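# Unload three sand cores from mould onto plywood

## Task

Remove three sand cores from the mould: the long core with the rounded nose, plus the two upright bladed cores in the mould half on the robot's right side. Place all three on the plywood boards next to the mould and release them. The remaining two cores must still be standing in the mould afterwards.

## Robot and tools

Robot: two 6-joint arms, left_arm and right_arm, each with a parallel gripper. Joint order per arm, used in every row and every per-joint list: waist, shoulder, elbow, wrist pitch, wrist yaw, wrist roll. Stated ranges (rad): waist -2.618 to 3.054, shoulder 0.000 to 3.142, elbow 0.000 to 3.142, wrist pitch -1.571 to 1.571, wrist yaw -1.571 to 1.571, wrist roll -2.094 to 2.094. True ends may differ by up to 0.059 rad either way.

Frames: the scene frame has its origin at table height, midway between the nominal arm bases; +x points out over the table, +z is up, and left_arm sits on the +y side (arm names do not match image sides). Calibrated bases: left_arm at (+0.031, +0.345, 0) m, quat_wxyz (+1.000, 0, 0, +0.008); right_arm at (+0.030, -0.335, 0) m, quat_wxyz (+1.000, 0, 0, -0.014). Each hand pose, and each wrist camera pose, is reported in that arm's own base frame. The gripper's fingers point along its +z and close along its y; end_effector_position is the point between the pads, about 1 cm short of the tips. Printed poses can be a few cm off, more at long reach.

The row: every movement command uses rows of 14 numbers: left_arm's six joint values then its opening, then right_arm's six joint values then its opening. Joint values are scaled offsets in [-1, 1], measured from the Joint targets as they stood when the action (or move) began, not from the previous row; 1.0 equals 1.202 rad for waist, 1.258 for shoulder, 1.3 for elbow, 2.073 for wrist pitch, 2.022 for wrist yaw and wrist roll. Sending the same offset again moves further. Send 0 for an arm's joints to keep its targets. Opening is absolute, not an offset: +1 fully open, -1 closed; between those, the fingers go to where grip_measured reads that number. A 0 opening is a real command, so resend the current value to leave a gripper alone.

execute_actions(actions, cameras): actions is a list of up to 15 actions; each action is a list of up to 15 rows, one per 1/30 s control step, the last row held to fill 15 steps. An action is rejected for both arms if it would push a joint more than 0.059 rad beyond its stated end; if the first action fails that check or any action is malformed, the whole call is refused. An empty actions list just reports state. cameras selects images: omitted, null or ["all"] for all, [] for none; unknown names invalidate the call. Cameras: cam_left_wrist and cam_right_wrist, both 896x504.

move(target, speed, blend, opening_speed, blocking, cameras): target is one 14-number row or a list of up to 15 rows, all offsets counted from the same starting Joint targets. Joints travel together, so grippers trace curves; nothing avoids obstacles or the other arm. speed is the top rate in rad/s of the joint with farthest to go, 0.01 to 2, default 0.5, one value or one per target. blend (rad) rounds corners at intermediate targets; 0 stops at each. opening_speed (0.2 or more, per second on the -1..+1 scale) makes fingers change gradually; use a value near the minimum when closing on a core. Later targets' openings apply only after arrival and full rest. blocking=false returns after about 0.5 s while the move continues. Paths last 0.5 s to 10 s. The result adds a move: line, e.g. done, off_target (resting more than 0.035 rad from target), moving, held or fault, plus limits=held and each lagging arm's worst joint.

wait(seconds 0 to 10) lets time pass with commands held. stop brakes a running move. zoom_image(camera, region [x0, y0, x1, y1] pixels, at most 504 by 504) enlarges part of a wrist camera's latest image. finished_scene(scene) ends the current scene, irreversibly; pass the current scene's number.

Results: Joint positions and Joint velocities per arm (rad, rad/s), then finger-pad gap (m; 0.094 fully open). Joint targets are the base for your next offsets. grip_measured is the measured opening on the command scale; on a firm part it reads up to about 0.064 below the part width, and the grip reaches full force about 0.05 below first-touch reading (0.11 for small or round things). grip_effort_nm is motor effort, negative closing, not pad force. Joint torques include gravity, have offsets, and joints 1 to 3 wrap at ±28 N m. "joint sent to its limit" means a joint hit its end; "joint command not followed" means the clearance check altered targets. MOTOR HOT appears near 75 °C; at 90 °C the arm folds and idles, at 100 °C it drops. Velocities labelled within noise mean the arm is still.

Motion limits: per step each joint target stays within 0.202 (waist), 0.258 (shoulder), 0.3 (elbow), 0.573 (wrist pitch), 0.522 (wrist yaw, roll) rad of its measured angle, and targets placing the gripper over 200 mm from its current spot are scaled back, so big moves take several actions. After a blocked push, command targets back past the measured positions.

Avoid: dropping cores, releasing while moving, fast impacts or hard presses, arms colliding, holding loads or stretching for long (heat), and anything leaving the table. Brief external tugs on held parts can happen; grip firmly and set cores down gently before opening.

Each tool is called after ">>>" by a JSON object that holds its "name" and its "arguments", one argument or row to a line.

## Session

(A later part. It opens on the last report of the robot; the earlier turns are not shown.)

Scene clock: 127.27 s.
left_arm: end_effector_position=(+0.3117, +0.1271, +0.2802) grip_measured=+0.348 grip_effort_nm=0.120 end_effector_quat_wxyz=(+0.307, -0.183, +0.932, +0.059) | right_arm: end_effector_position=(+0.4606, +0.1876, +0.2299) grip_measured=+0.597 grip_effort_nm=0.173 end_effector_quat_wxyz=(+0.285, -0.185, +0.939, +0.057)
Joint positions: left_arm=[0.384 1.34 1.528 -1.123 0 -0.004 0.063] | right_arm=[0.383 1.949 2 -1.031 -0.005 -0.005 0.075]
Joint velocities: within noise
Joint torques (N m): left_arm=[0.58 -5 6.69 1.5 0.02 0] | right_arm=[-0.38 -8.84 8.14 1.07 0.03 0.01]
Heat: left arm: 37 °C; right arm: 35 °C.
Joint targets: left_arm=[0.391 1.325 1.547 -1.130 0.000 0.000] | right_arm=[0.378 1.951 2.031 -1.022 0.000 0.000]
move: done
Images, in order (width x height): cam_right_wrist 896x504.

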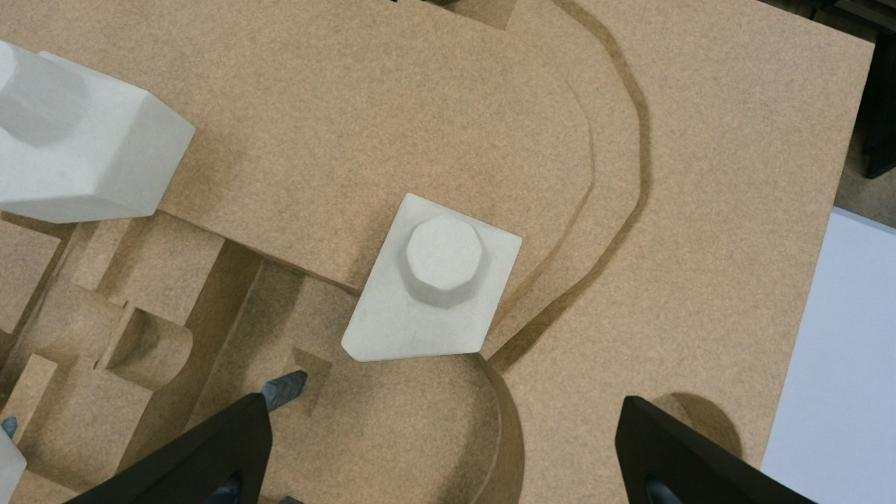

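>>> {"name": "move", "arguments": {
  "target": [0,0,0,0,0,0,0.35,0,0.0747,-0.1885,0.1833,0,0,0.35],
  "speed": 0.3,
  "cameras": ["cam_right_wrist"]
}}

Scene clock: 134.20 s.
left_arm: end_effector_position=(+0.3117, +0.1271, +0.2802) grip_measured=+0.348 grip_effort_nm=0.125 end_effector_quat_wxyz=(+0.307, -0.183, +0.932, +0.059) | right_arm: end_effector_position=(+0.5042, +0.2051, +0.1591) grip_measured=+0.353 grip_effort_nm=-0.129 end_effector_quat_wxyz=(+0.321, -0.183, +0.927, +0.064)
Joint positions: left_arm=[0.384 1.34 1.528 -1.123 0 -0.004 0.063] | right_arm=[0.383 2.036 1.794 -0.662 -0.005 -0.005 0.064]
Joint velocities: within noise
Joint torques (N m): left_arm=[0.53 -5.04 6.6 1.5 0.04 -0.01] | right_arm=[-0.44 -9.22 5.39 1.26 0.03 0.01]
Heat: left arm: 36 °C; right arm: 36 °C.
Joint targets: left_arm=[0.391 1.325 1.547 -1.130 0.000 0.000] | right_arm=[0.378 2.045 1.786 -0.643 0.000 0.000]
move: done
Images, in order (width x height): cam_right_wrist 896x504.

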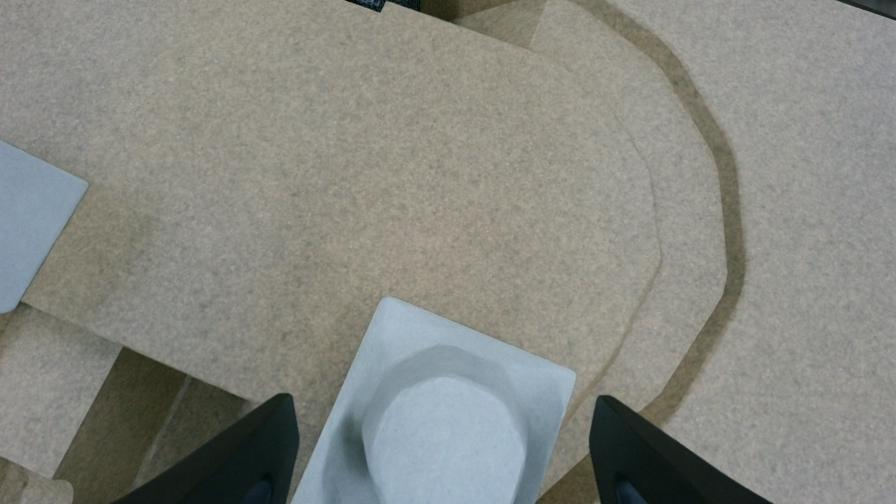

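>>> {"name": "move", "arguments": {
  "target": [
    [0,0,0,0,0,0,0.35,0,0,0,0,0,0,-0.6],
    [0,0,0,0,0,0,0.35,0,-0.004,0.1131,-0.0371,0,0,-0.6],
    [0,0,0,0,0,0,0.35,0,0.0183,0.2531,-0.1105,0,0,-0.6]
  ],
  "speed": [0.2,0.15,0.25],
  "opening_speed": 0.4,
  "cameras": ["cam_right_wrist"]
}}

Scene clock: 145.80 s.
left_arm: end_effector_position=(+0.3117, +0.1271, +0.2802) grip_measured=+0.348 grip_effort_nm=0.120 end_effector_quat_wxyz=(+0.307, -0.183, +0.932, +0.059) | right_arm: end_effector_position=(+0.5040, +0.2050, +0.2137) grip_measured=-0.295 grip_effort_nm=-1.009 end_effector_quat_wxyz=(+0.319, -0.183, +0.928, +0.063)
Joint positions: left_arm=[0.384 1.34 1.528 -1.123 0 -0.004 0.063] | right_arm=[0.383 2.069 2.066 -0.905 -0.005 -0.005 0.033]
Joint velocities: within noise
Joint torques (N m): left_arm=[0.55 -4.92 6.58 1.5 0.02 -0.01] | right_arm=[-0.43 -10.11 9.76 1.39 0.02 0.01]
Heat: left arm: 36 °C; right arm: 37 °C.
Joint targets: left_arm=[0.391 1.325 1.547 -1.130 0.000 0.000] | right_arm=[0.378 2.068 2.115 -0.872 0.000 0.000]
move: off_target (right_arm); right_arm: the elbow is farthest, 0.049 rad from its target
Images, in order (width x height): cam_right_wrist 896x504.

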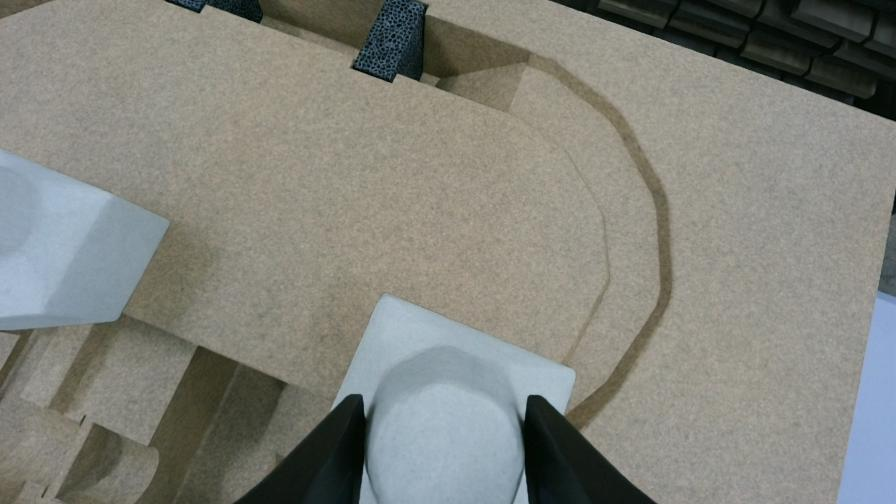

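>>> {"name": "move", "arguments": {
  "target": [
    [0,0,0,0,0,0,0.35,0,-0.2329,-0.2285,0.0154,0,0,-0.6],
    [0,0,0,0,0,0,0.35,-0.574,-0.4038,-0.3885,-0.0497,0,0,-0.6],
    [0,0,0,0,0,0,0.35,-0.574,-0.4157,-0.7246,0.1529,0,0,-0.6]
  ],
  "speed": [0.4,0.5,0.35],
  "blend": 0.08
}}

Scene clock: 162.87 s.
left_arm: end_effector_position=(+0.3117, +0.1271, +0.2802) grip_measured=+0.348 grip_effort_nm=0.125 end_effector_quat_wxyz=(+0.307, -0.183, +0.932, +0.059) | right_arm: end_effector_position=(+0.3787, -0.1202, +0.1200) grip_measured=-0.315 grip_effort_nm=-1.009 end_effector_quat_wxyz=(+0.254, +0.147, +0.955, -0.041)
Joint positions: left_arm=[0.384 1.34 1.528 -1.123 0 -0.004 0.063] | right_arm=[-0.309 1.594 1.167 -0.624 0.002 -0.004 0.032]
Joint velocities: within noise
Joint torques (N m): left_arm=[0.54 -4.96 6.54 1.49 0.02 -0.02] | right_arm=[-0.27 -10.32 6.22 1.57 -0.03 0]
Heat: left arm: 37 °C; right arm: 42 °C.
Joint targets: left_arm=[0.391 1.325 1.547 -1.130 0.000 0.000] | right_arm=[-0.312 1.545 1.173 -0.555 0.000 0.000]
move: off_target (right_arm); right_arm: the wrist pitch is farthest, 0.069 rad from its target

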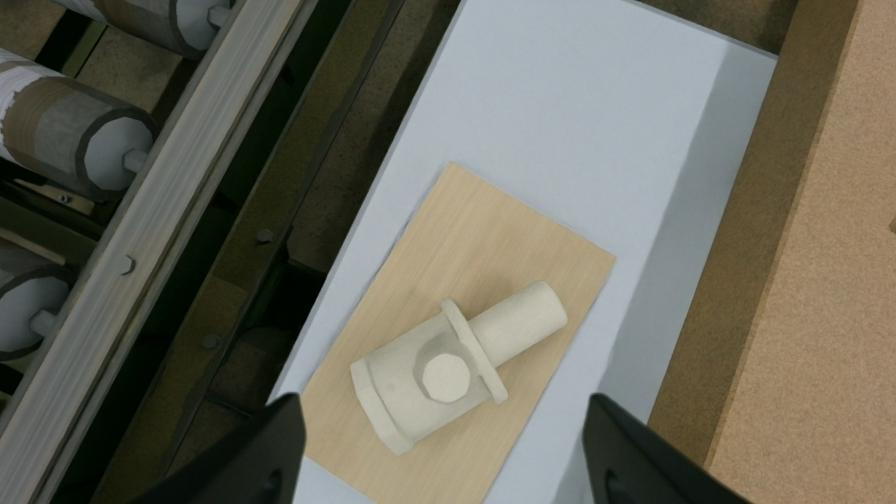

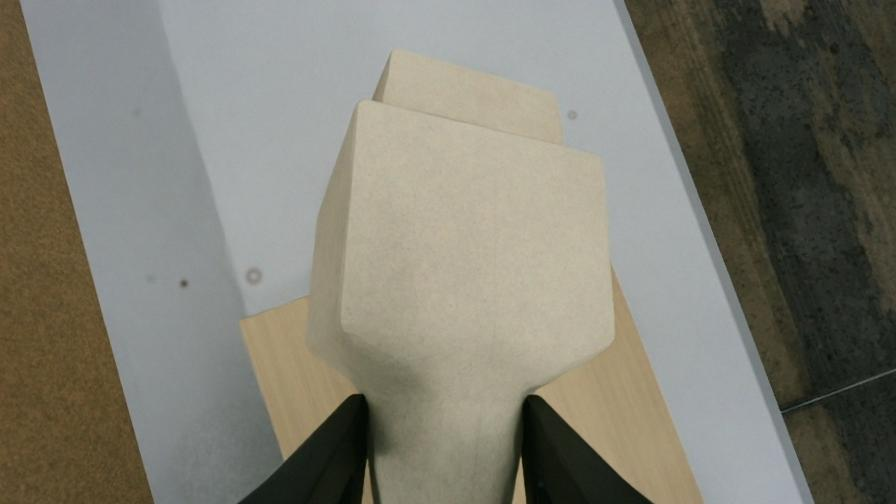

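>>> {"name": "zoom_image", "arguments": {
  "camera": "cam_right_wrist",
  "region": [220, 20, 700, 504]
}}

Scaled by 1.041.

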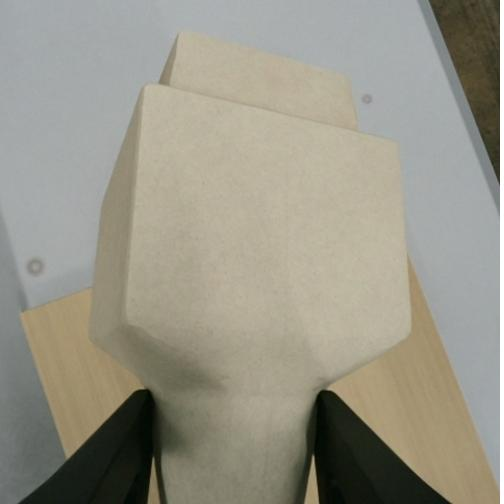

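>>> {"name": "move", "arguments": {
  "target": [-1.0,-0.0676,-0.0654,0.2214,0,0,0.35,0,0,0,0,0,0,-0.6],
  "speed": 1.0,
  "cameras": ["cam_left_wrist"]
}}

>>> {"name": "zoom_image", "arguments": {
  "camera": "cam_left_wrist",
  "region": [596, 0, 896, 250]
}}

Scene clock: 171.83 s.
left_arm: end_effector_position=(+0.2697, -0.2801, +0.3669) grip_measured=+0.348 grip_effort_nm=0.125 end_effector_quat_wxyz=(+0.480, +0.333, +0.785, -0.206) | right_arm: end_effector_position=(+0.3790, -0.1203, +0.1201) grip_measured=-0.315 grip_effort_nm=-1.004 end_effector_quat_wxyz=(+0.254, +0.147, +0.955, -0.041)
Joint positions: left_arm=[-0.806 1.264 1.473 -0.681 0.001 -0.004 0.063] | right_arm=[-0.309 1.594 1.167 -0.623 0.002 -0.004 0.032]
Joint velocities: within noise
Joint torques (N m): left_arm=[-0.28 -5.35 4.4 2.2 0.01 -0.01] | right_arm=[-0.28 -10.32 6.23 1.55 -0.03 0]
Heat: left arm: 37 °C; right arm: 42 °C.
Joint targets: left_arm=[-0.811 1.240 1.462 -0.671 0.000 0.000] | right_arm=[-0.312 1.545 1.173 -0.554 0.000 0.000]
move: off_target (right_arm); right_arm: the wrist pitch is farthest, 0.068 rad from its target
Images, in order (width x height): cam_left_wrist 896x504.

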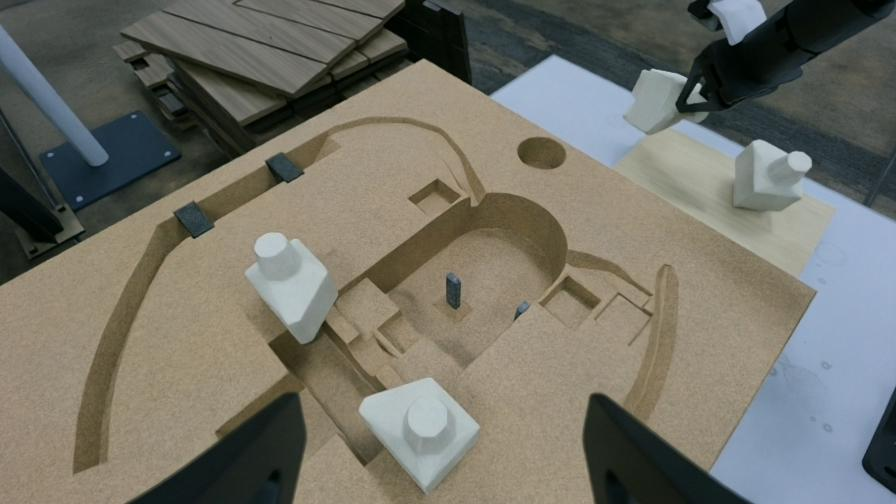

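Scaled by 1.680.

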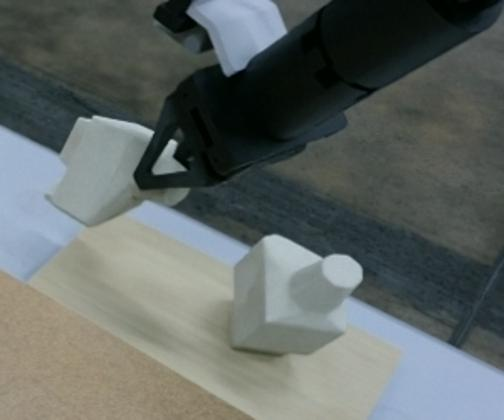

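>>> {"name": "move", "arguments": {
  "target": [0,0,0,0,0,0,0.35,0,0.1153,0.1669,-0.1934,0,0,-0.6],
  "speed": 0.25
}}

>>> {"name": "zoom_image", "arguments": {
  "camera": "cam_left_wrist",
  "region": [596, 0, 896, 250]
}}

Scene clock: 199.60 s.
left_arm: end_effector_position=(+0.2697, -0.2801, +0.3671) grip_measured=+0.348 grip_effort_nm=0.115 end_effector_quat_wxyz=(+0.480, +0.333, +0.785, -0.206) | right_arm: end_effector_position=(+0.3467, -0.1100, +0.1122) grip_measured=-0.315 grip_effort_nm=-1.004 end_effector_quat_wxyz=(+0.123, +0.151, +0.981, -0.021)
Joint positions: left_arm=[-0.806 1.264 1.473 -0.68 0.001 -0.004 0.063] | right_arm=[-0.309 1.692 1.341 -0.971 0.002 -0.004 0.032]
Joint velocities: within noise
Joint torques (N m): left_arm=[-0.29 -5.35 4.48 2.21 0.01 -0.03] | right_arm=[-0.28 -6.82 9.33 0.68 -0.03 0]
Heat: left arm: 36 °C; right arm: 43 °C.
Joint targets: left_arm=[-0.811 1.240 1.462 -0.671 0.000 0.000] | right_arm=[-0.312 1.690 1.390 -0.956 0.000 0.000]
move: off_target (right_arm); right_arm: the elbow is farthest, 0.049 rad from its target

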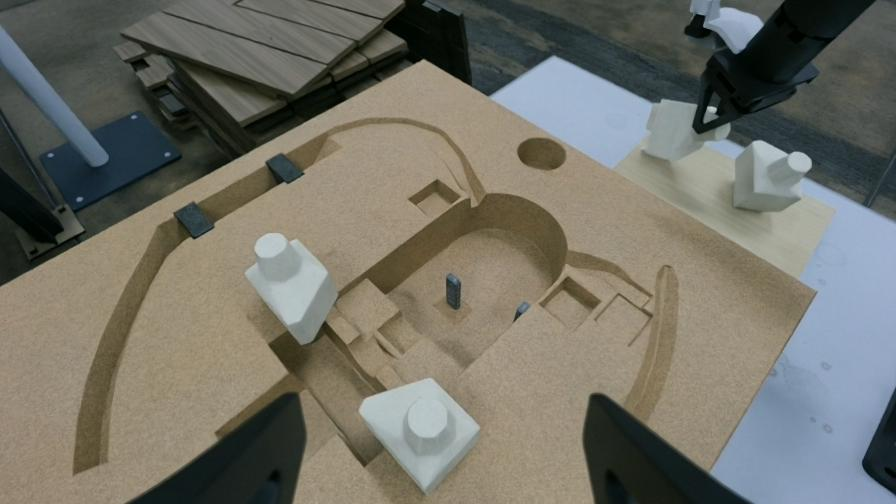

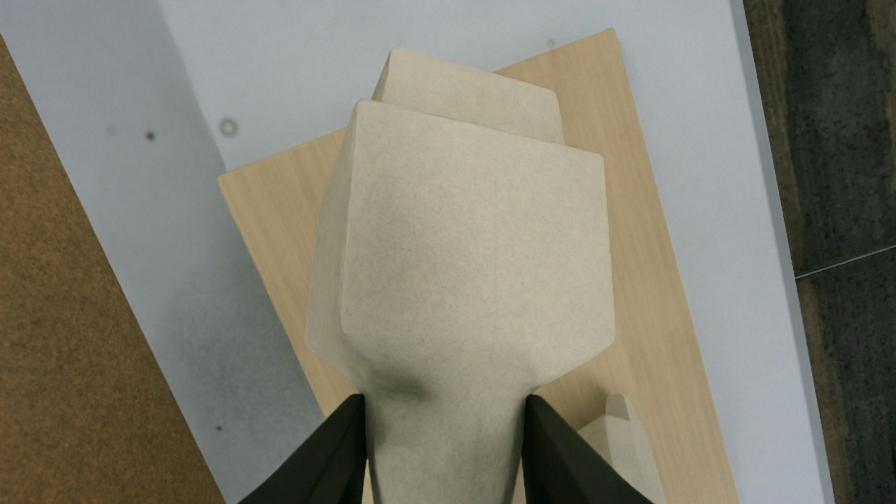

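Scaled by 1.680.

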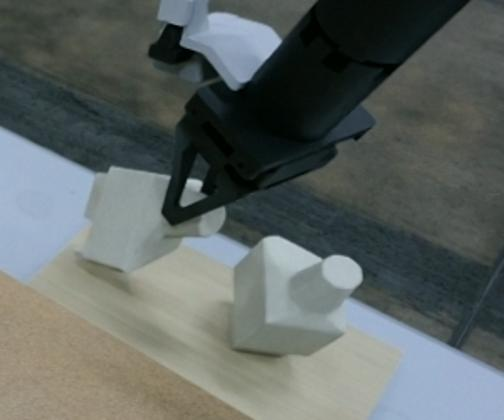

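>>> {"name": "move", "arguments": {
  "target": [0,0,0,0,0,0,0.35,0.0125,-0.0517,-0.15,0.0868,0,0,-0.6],
  "speed": 0.2
}}

>>> {"name": "zoom_image", "arguments": {
  "camera": "cam_left_wrist",
  "region": [596, 0, 896, 250]
}}

Scene clock: 211.23 s.
left_arm: end_effector_position=(+0.2697, -0.2801, +0.3671) grip_measured=+0.348 grip_effort_nm=0.120 end_effector_quat_wxyz=(+0.480, +0.333, +0.785, -0.206) | right_arm: end_effector_position=(+0.3450, -0.1083, +0.0896) grip_measured=-0.315 grip_effort_nm=-0.999 end_effector_quat_wxyz=(+0.145, +0.149, +0.978, -0.024)
Joint positions: left_arm=[-0.806 1.264 1.473 -0.68 0.001 -0.004 0.063] | right_arm=[-0.306 1.658 1.201 -0.818 0.002 -0.004 0.032]
Joint velocities: within noise
Joint torques (N m): left_arm=[-0.31 -5.37 4.36 2.19 0.01 -0.02] | right_arm=[0.76 -9.17 4.97 0.99 -0.04 0]
Heat: left arm: 37 °C; right arm: 41 °C.
Joint targets: left_arm=[-0.811 1.240 1.462 -0.671 0.000 0.000] | right_arm=[-0.297 1.625 1.195 -0.776 0.000 0.000]
move: off_target (right_arm); right_arm: the wrist pitch is farthest, 0.042 rad from its target

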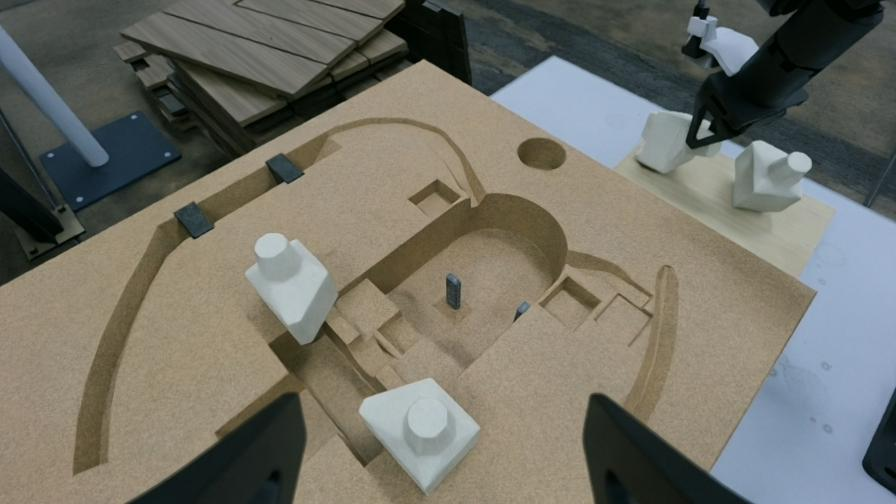

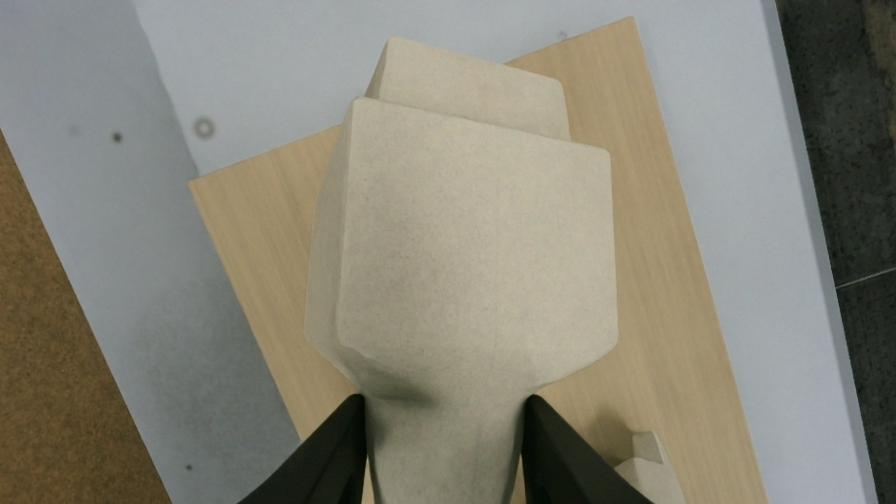

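Scaled by 1.680.

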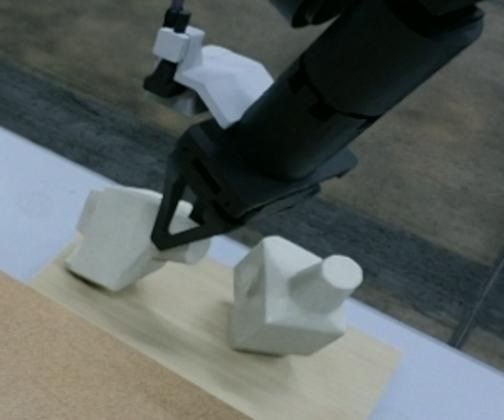

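>>> {"name": "move", "arguments": {
  "target": [0,0,0,0,0,0,0.35,0,0.004,-0.0423,0.016,0,0,-0.6],
  "speed": 0.12
}}

>>> {"name": "zoom_image", "arguments": {
  "camera": "cam_left_wrist",
  "region": [596, 50, 796, 250]
}}

Scene clock: 216.90 s.
left_arm: end_effector_position=(+0.2698, -0.2802, +0.3672) grip_measured=+0.348 grip_effort_nm=0.125 end_effector_quat_wxyz=(+0.480, +0.333, +0.785, -0.206) | right_arm: end_effector_position=(+0.3421, -0.1074, +0.0813) grip_measured=-0.315 grip_effort_nm=-1.004 end_effector_quat_wxyz=(+0.149, +0.149, +0.977, -0.024)
Joint positions: left_arm=[-0.806 1.264 1.473 -0.68 0.001 -0.004 0.063] | right_arm=[-0.306 1.648 1.154 -0.774 0.002 -0.004 0.032]
Joint velocities: within noise
Joint torques (N m): left_arm=[-0.25 -5.45 4.48 2.22 0.04 -0.02] | right_arm=[0.75 -7.76 4.38 0.89 -0.04 0.01]
Heat: left arm: 37 °C; right arm: 42 °C.
Joint targets: left_arm=[-0.811 1.240 1.462 -0.671 0.000 0.000] | right_arm=[-0.297 1.630 1.140 -0.743 0.000 0.000]
move: done

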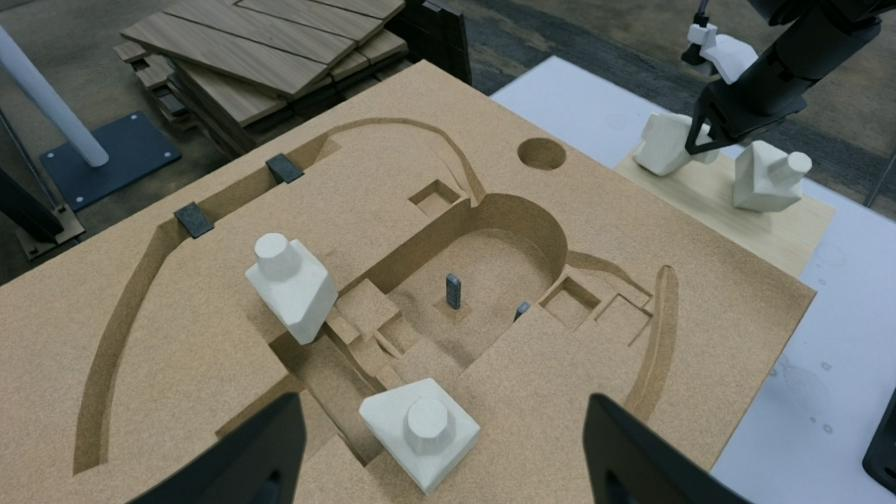

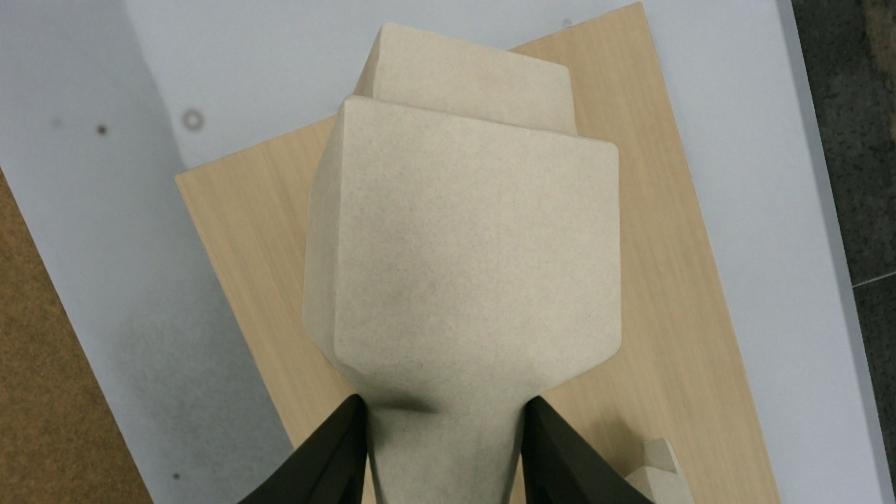

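Scaled by 2.520.

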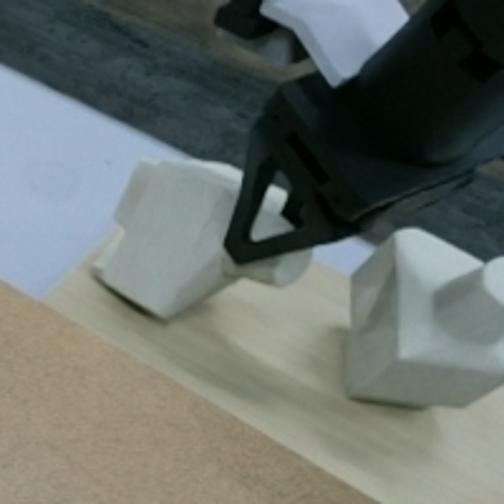

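>>> {"name": "move", "arguments": {
  "target": [0,0,0,0,0,0,0.35,0,0,-0.0577,0.029,0,0,-0.6],
  "speed": 0.12
}}

>>> {"name": "zoom_image", "arguments": {
  "camera": "cam_left_wrist",
  "region": [596, 50, 796, 250]
}}

Scene clock: 221.67 s.
left_arm: end_effector_position=(+0.2698, -0.2802, +0.3672) grip_measured=+0.348 grip_effort_nm=0.115 end_effector_quat_wxyz=(+0.480, +0.333, +0.785, -0.206) | right_arm: end_effector_position=(+0.3438, -0.1071, +0.0730) grip_measured=-0.315 grip_effort_nm=-1.004 end_effector_quat_wxyz=(+0.169, +0.149, +0.974, -0.025)
Joint positions: left_arm=[-0.806 1.264 1.473 -0.68 0.001 -0.004 0.063] | right_arm=[-0.306 1.631 1.088 -0.685 -0.002 -0.002 0.032]
Joint velocities: within noise
Joint torques (N m): left_arm=[-0.32 -5.45 4.44 2.19 0.02 -0.02] | right_arm=[0.77 -6.23 3.71 0.63 0.02 -0.02]
Heat: left arm: 37 °C; right arm: 41 °C.
Joint targets: left_arm=[-0.811 1.240 1.462 -0.671 0.000 0.000] | right_arm=[-0.297 1.630 1.065 -0.682 0.000 0.000]
move: done

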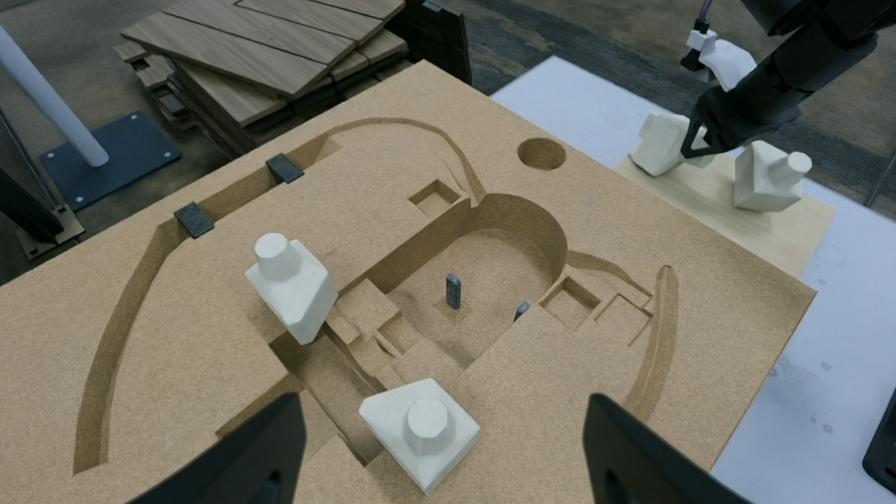

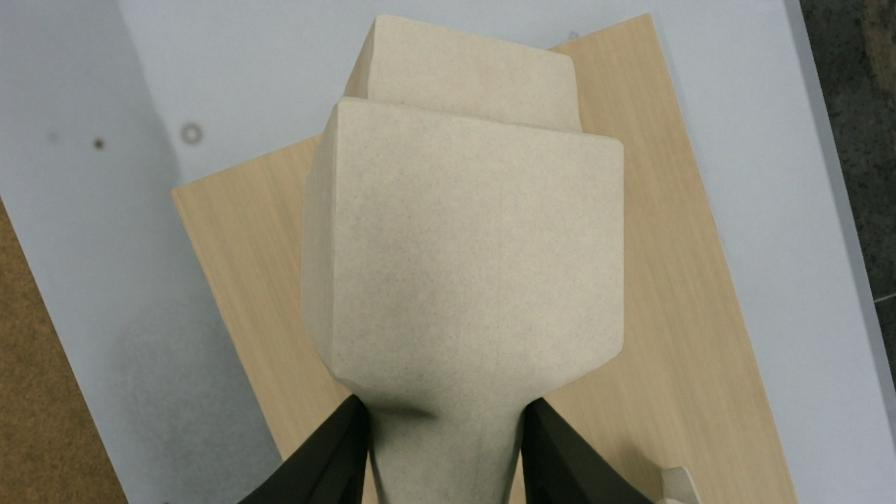

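Scaled by 2.520.

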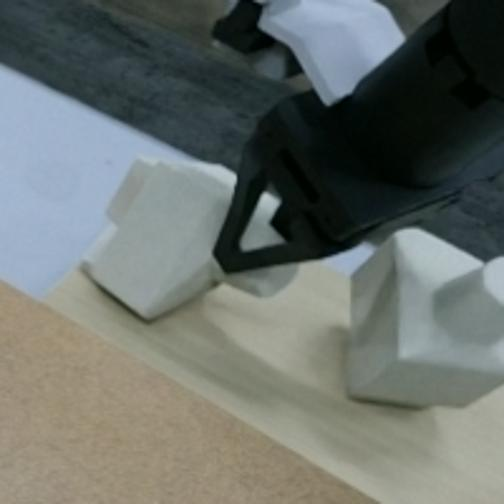

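>>> {"name": "move", "arguments": {
  "target": [0,0,0,0,0,0,0.35,-0.004,-0.0596,0.0269,-0.0328,0,0,-0.6],
  "speed": 0.15
}}

>>> {"name": "zoom_image", "arguments": {
  "camera": "cam_left_wrist",
  "region": [596, 50, 796, 250]
}}

Scene clock: 227.67 s.
left_arm: end_effector_position=(+0.2698, -0.2802, +0.3672) grip_measured=+0.348 grip_effort_nm=0.120 end_effector_quat_wxyz=(+0.480, +0.333, +0.785, -0.206) | right_arm: end_effector_position=(+0.3345, -0.1038, +0.0830) grip_measured=-0.315 grip_effort_nm=-1.004 end_effector_quat_wxyz=(+0.165, +0.149, +0.975, -0.024)
Joint positions: left_arm=[-0.806 1.264 1.473 -0.68 0.001 -0.004 0.063] | right_arm=[-0.306 1.589 1.088 -0.734 -0.004 -0.001 0.032]
Joint velocities: within noise
Joint torques (N m): left_arm=[-0.35 -5.37 4.48 2.21 0.02 -0.01] | right_arm=[0.34 -8.65 6.35 0.5 0.02 -0.02]
Heat: left arm: 37 °C; right arm: 40 °C.
Joint targets: left_arm=[-0.811 1.240 1.462 -0.671 0.000 0.000] | right_arm=[-0.302 1.555 1.100 -0.750 -0.001 0.000]
move: done

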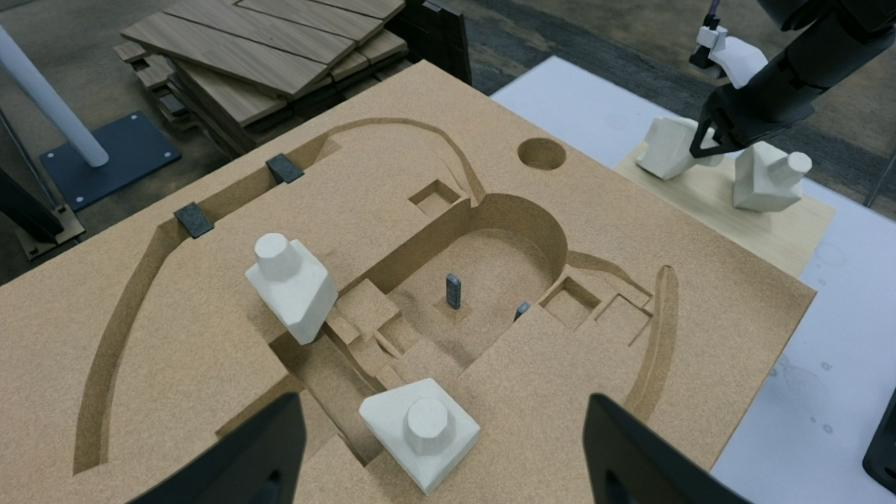

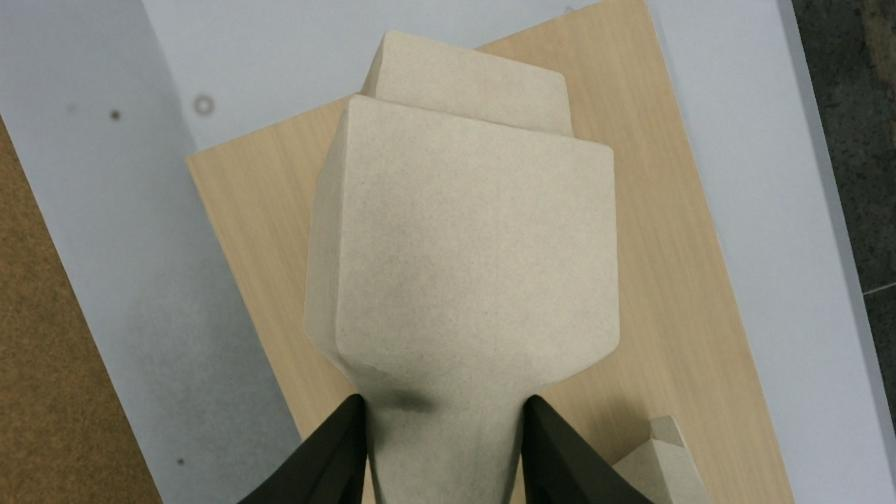

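Scaled by 2.520.

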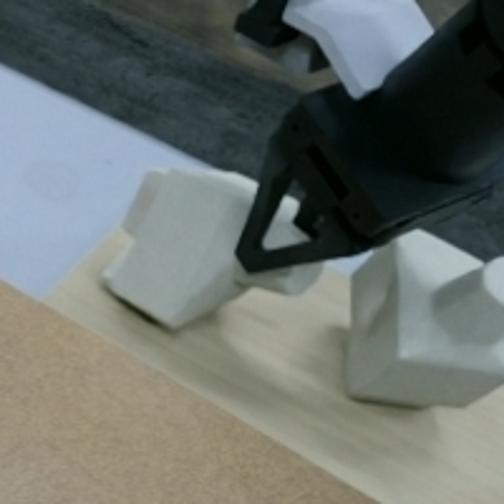

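>>> {"name": "move", "arguments": {
  "target": [0,0,0,0,0,0,0.35,0,0.0358,-0.0615,0.05,0,0,-0.6],
  "speed": 0.12
}}

>>> {"name": "zoom_image", "arguments": {
  "camera": "cam_left_wrist",
  "region": [596, 50, 796, 250]
}}

Scene clock: 234.07 s.
left_arm: end_effector_position=(+0.2698, -0.2802, +0.3672) grip_measured=+0.348 grip_effort_nm=0.125 end_effector_quat_wxyz=(+0.480, +0.333, +0.785, -0.206) | right_arm: end_effector_position=(+0.3379, -0.1043, +0.0737) grip_measured=-0.315 grip_effort_nm=-1.004 end_effector_quat_wxyz=(+0.180, +0.149, +0.972, -0.024)
Joint positions: left_arm=[-0.806 1.264 1.473 -0.68 0.001 -0.004 0.063] | right_arm=[-0.306 1.589 1.04 -0.657 -0.007 -0.001 0.032]
Joint velocities: within noise
Joint torques (N m): left_arm=[-0.32 -5.31 4.48 2.2 0.01 -0.01] | right_arm=[0.32 -5.01 4.04 0.77 0.04 -0.04]
Heat: left arm: 37 °C; right arm: 40 °C.
Joint targets: left_arm=[-0.811 1.240 1.462 -0.671 0.000 0.000] | right_arm=[-0.302 1.600 1.020 -0.646 0.000 0.000]
move: done

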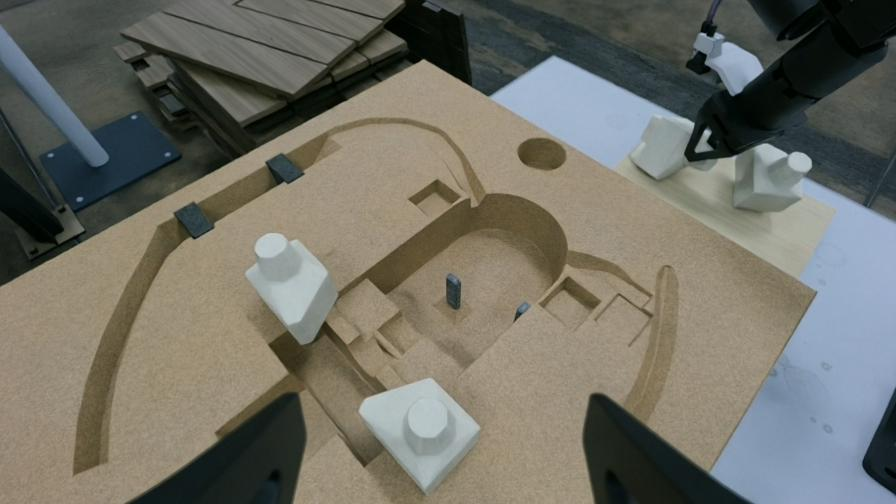

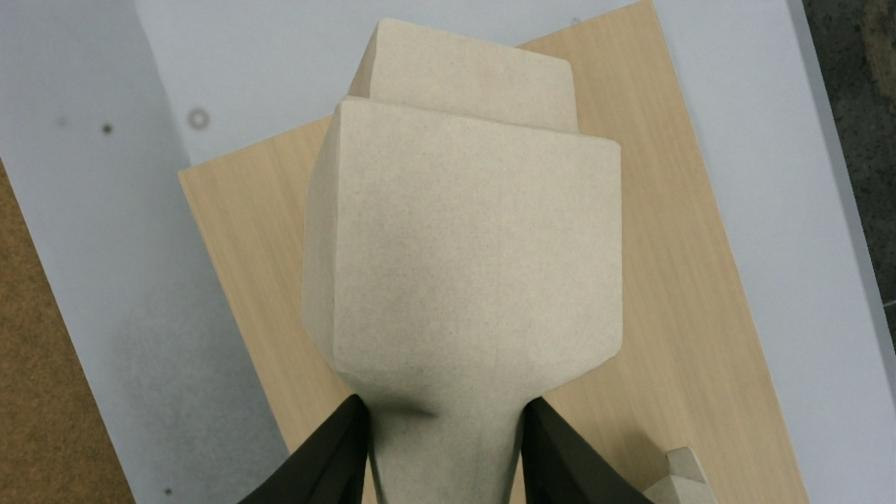

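Scaled by 2.520.

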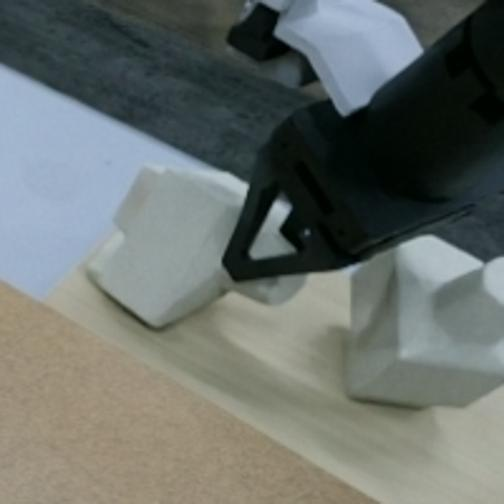

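>>> {"name": "move", "arguments": {
  "target": [0,0,0,0,0,0,0.35,0,-0.0556,-0.0192,-0.0068,0,0,-0.6],
  "speed": 0.12
}}

>>> {"name": "zoom_image", "arguments": {
  "camera": "cam_left_wrist",
  "region": [596, 50, 796, 250]
}}

Scene clock: 242.80 s.
left_arm: end_effector_position=(+0.2698, -0.2802, +0.3672) grip_measured=+0.348 grip_effort_nm=0.110 end_effector_quat_wxyz=(+0.480, +0.333, +0.785, -0.206) | right_arm: end_effector_position=(+0.3347, -0.1033, +0.0758) grip_measured=-0.315 grip_effort_nm=-1.004 end_effector_quat_wxyz=(+0.191, +0.149, +0.970, -0.026)
Joint positions: left_arm=[-0.806 1.264 1.473 -0.68 0.001 -0.004 0.063] | right_arm=[-0.306 1.557 1.008 -0.635 -0.007 0 0.032]
Joint velocities: within noise
Joint torques (N m): left_arm=[-0.34 -5.38 4.48 2.21 0.02 -0.02] | right_arm=[0.35 -7.82 4.52 0.5 0.06 -0.04]
Heat: left arm: 38 °C; right arm: 39 °C.
Joint targets: left_arm=[-0.811 1.240 1.462 -0.671 0.000 0.000] | right_arm=[-0.302 1.530 0.995 -0.661 0.000 0.000]
move: done

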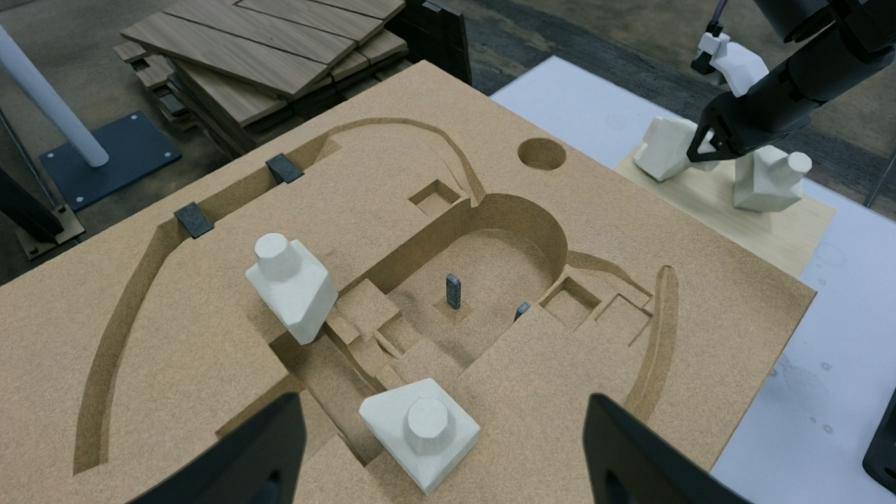

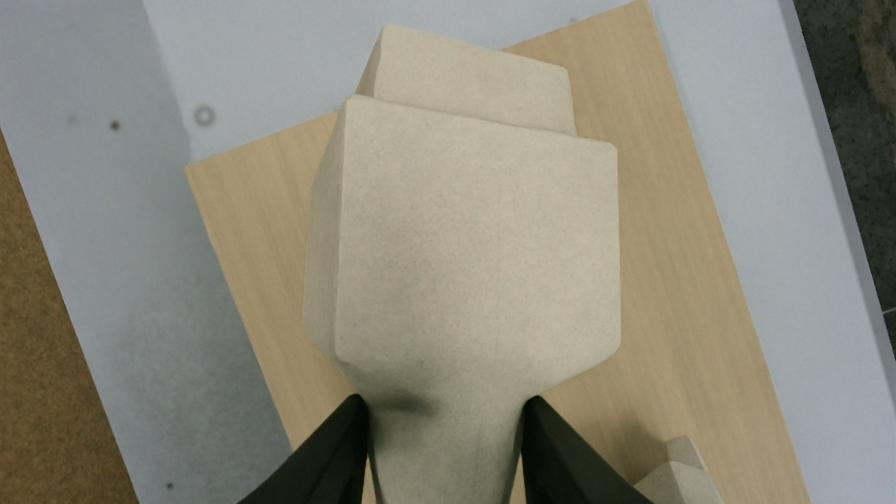

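Scaled by 2.520.

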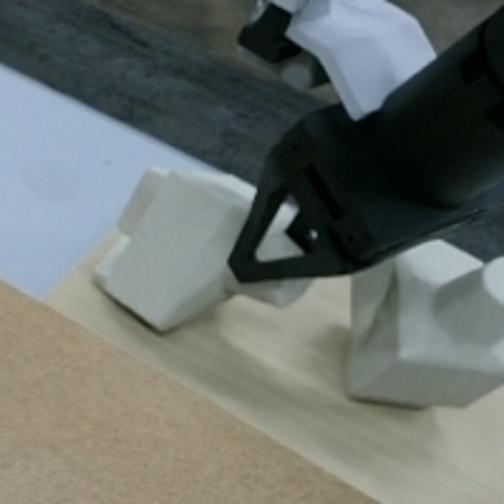

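>>> {"name": "move", "arguments": {
  "target": [0,0,0,0,0,0,0.35,0,0.004,-0.031,0.018,0,0,-0.6],
  "speed": 0.12
}}

>>> {"name": "zoom_image", "arguments": {
  "camera": "cam_left_wrist",
  "region": [596, 50, 796, 250]
}}

Scene clock: 247.20 s.
left_arm: end_effector_position=(+0.2698, -0.2802, +0.3672) grip_measured=+0.348 grip_effort_nm=0.115 end_effector_quat_wxyz=(+0.480, +0.333, +0.785, -0.206) | right_arm: end_effector_position=(+0.3317, -0.1023, +0.0712) grip_measured=-0.315 grip_effort_nm=-1.004 end_effector_quat_wxyz=(+0.193, +0.149, +0.969, -0.026)
Joint positions: left_arm=[-0.806 1.264 1.473 -0.68 0.001 -0.004 0.063] | right_arm=[-0.306 1.546 0.976 -0.608 -0.007 0 0.032]
Joint velocities: within noise
Joint torques (N m): left_arm=[-0.32 -5.41 4.41 2.21 0.02 -0.03] | right_arm=[0.34 -6.35 3.86 0.62 0.06 -0.05]
Heat: left arm: 38 °C; right arm: 39 °C.
Joint targets: left_arm=[-0.811 1.240 1.462 -0.671 0.000 0.000] | right_arm=[-0.302 1.535 0.954 -0.623 0.000 0.000]
move: done

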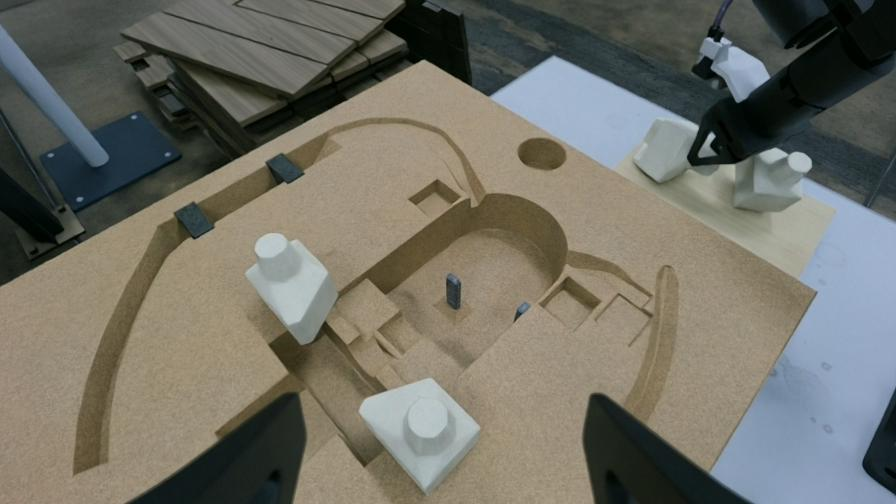

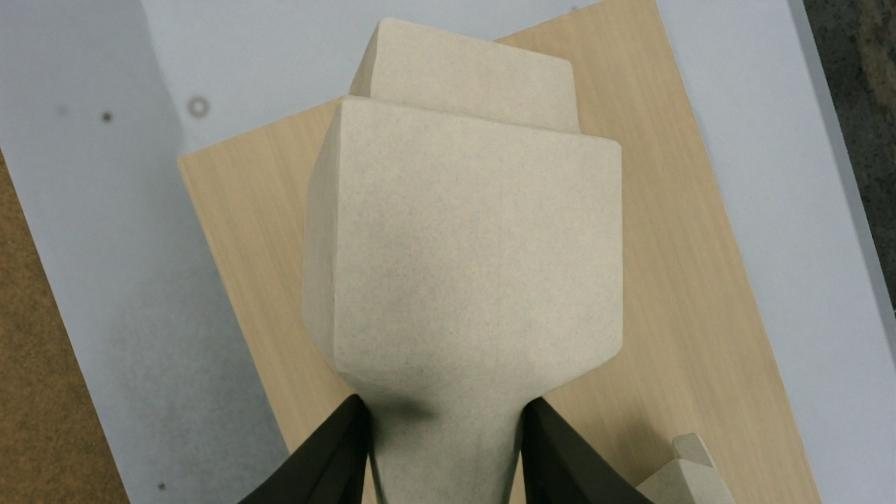

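Scaled by 2.520.

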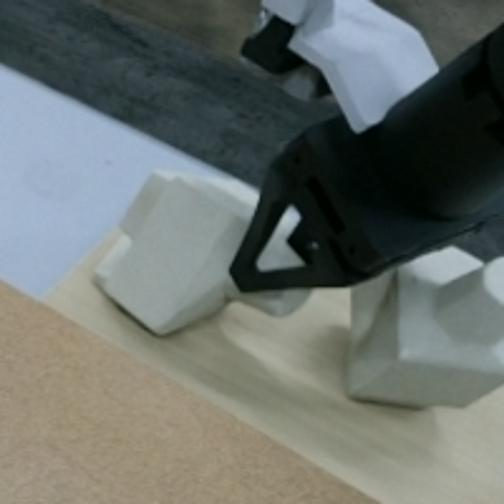

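>>> {"name": "move", "arguments": {
  "target": [0,0,0,0,0,0,0.35,0,0,0.008,0,0,0,-0.2],
  "opening_speed": 0.2
}}

>>> {"name": "zoom_image", "arguments": {
  "camera": "cam_left_wrist",
  "region": [596, 50, 796, 250]
}}

Scene clock: 251.40 s.
left_arm: end_effector_position=(+0.2698, -0.2802, +0.3672) grip_measured=+0.348 grip_effort_nm=0.129 end_effector_quat_wxyz=(+0.480, +0.333, +0.785, -0.206) | right_arm: end_effector_position=(+0.3297, -0.1018, +0.0701) grip_measured=-0.203 grip_effort_nm=0.183 end_effector_quat_wxyz=(+0.189, +0.149, +0.970, -0.026)
Joint positions: left_arm=[-0.806 1.264 1.473 -0.68 0.001 -0.004 0.063] | right_arm=[-0.306 1.546 0.974 -0.615 -0.006 0.001 0.037]
Joint velocities: within noise
Joint torques (N m): left_arm=[-0.34 -5.38 4.41 2.21 0 0] | right_arm=[0.38 -6.37 4.74 0.64 0.04 -0.05]
Heat: left arm: 38 °C; right arm: 39 °C.
Joint targets: left_arm=[-0.811 1.240 1.462 -0.671 0.000 0.000] | right_arm=[-0.302 1.535 0.965 -0.623 0.000 0.000]
move: done

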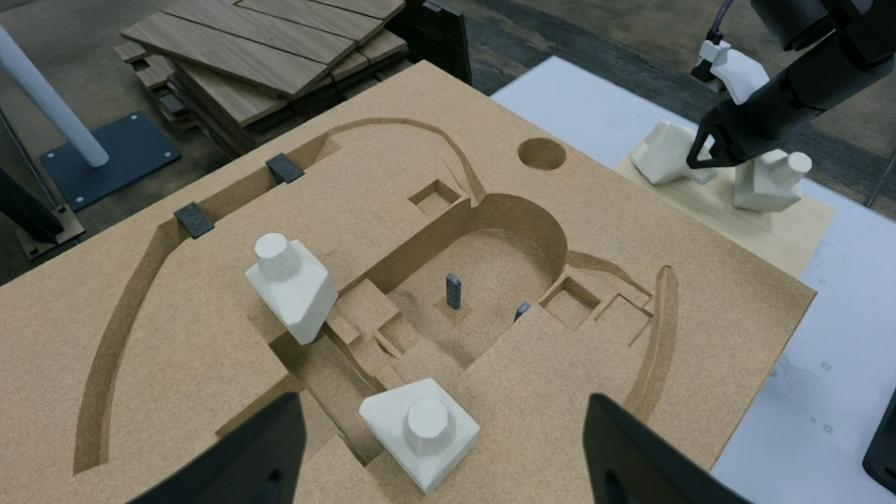

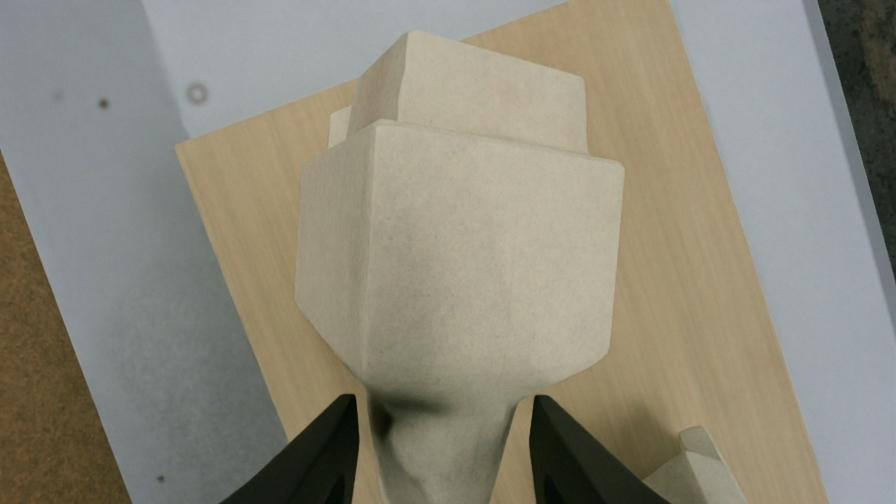

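Scaled by 2.520.

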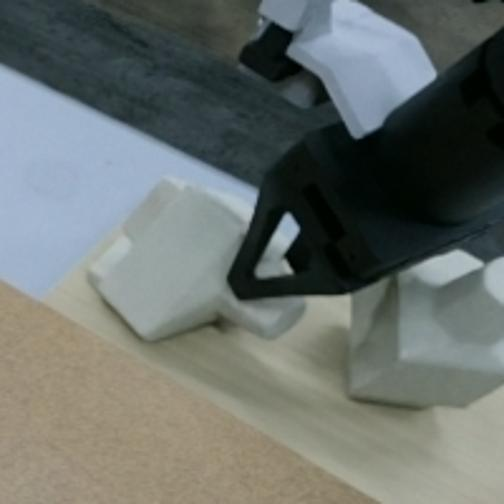

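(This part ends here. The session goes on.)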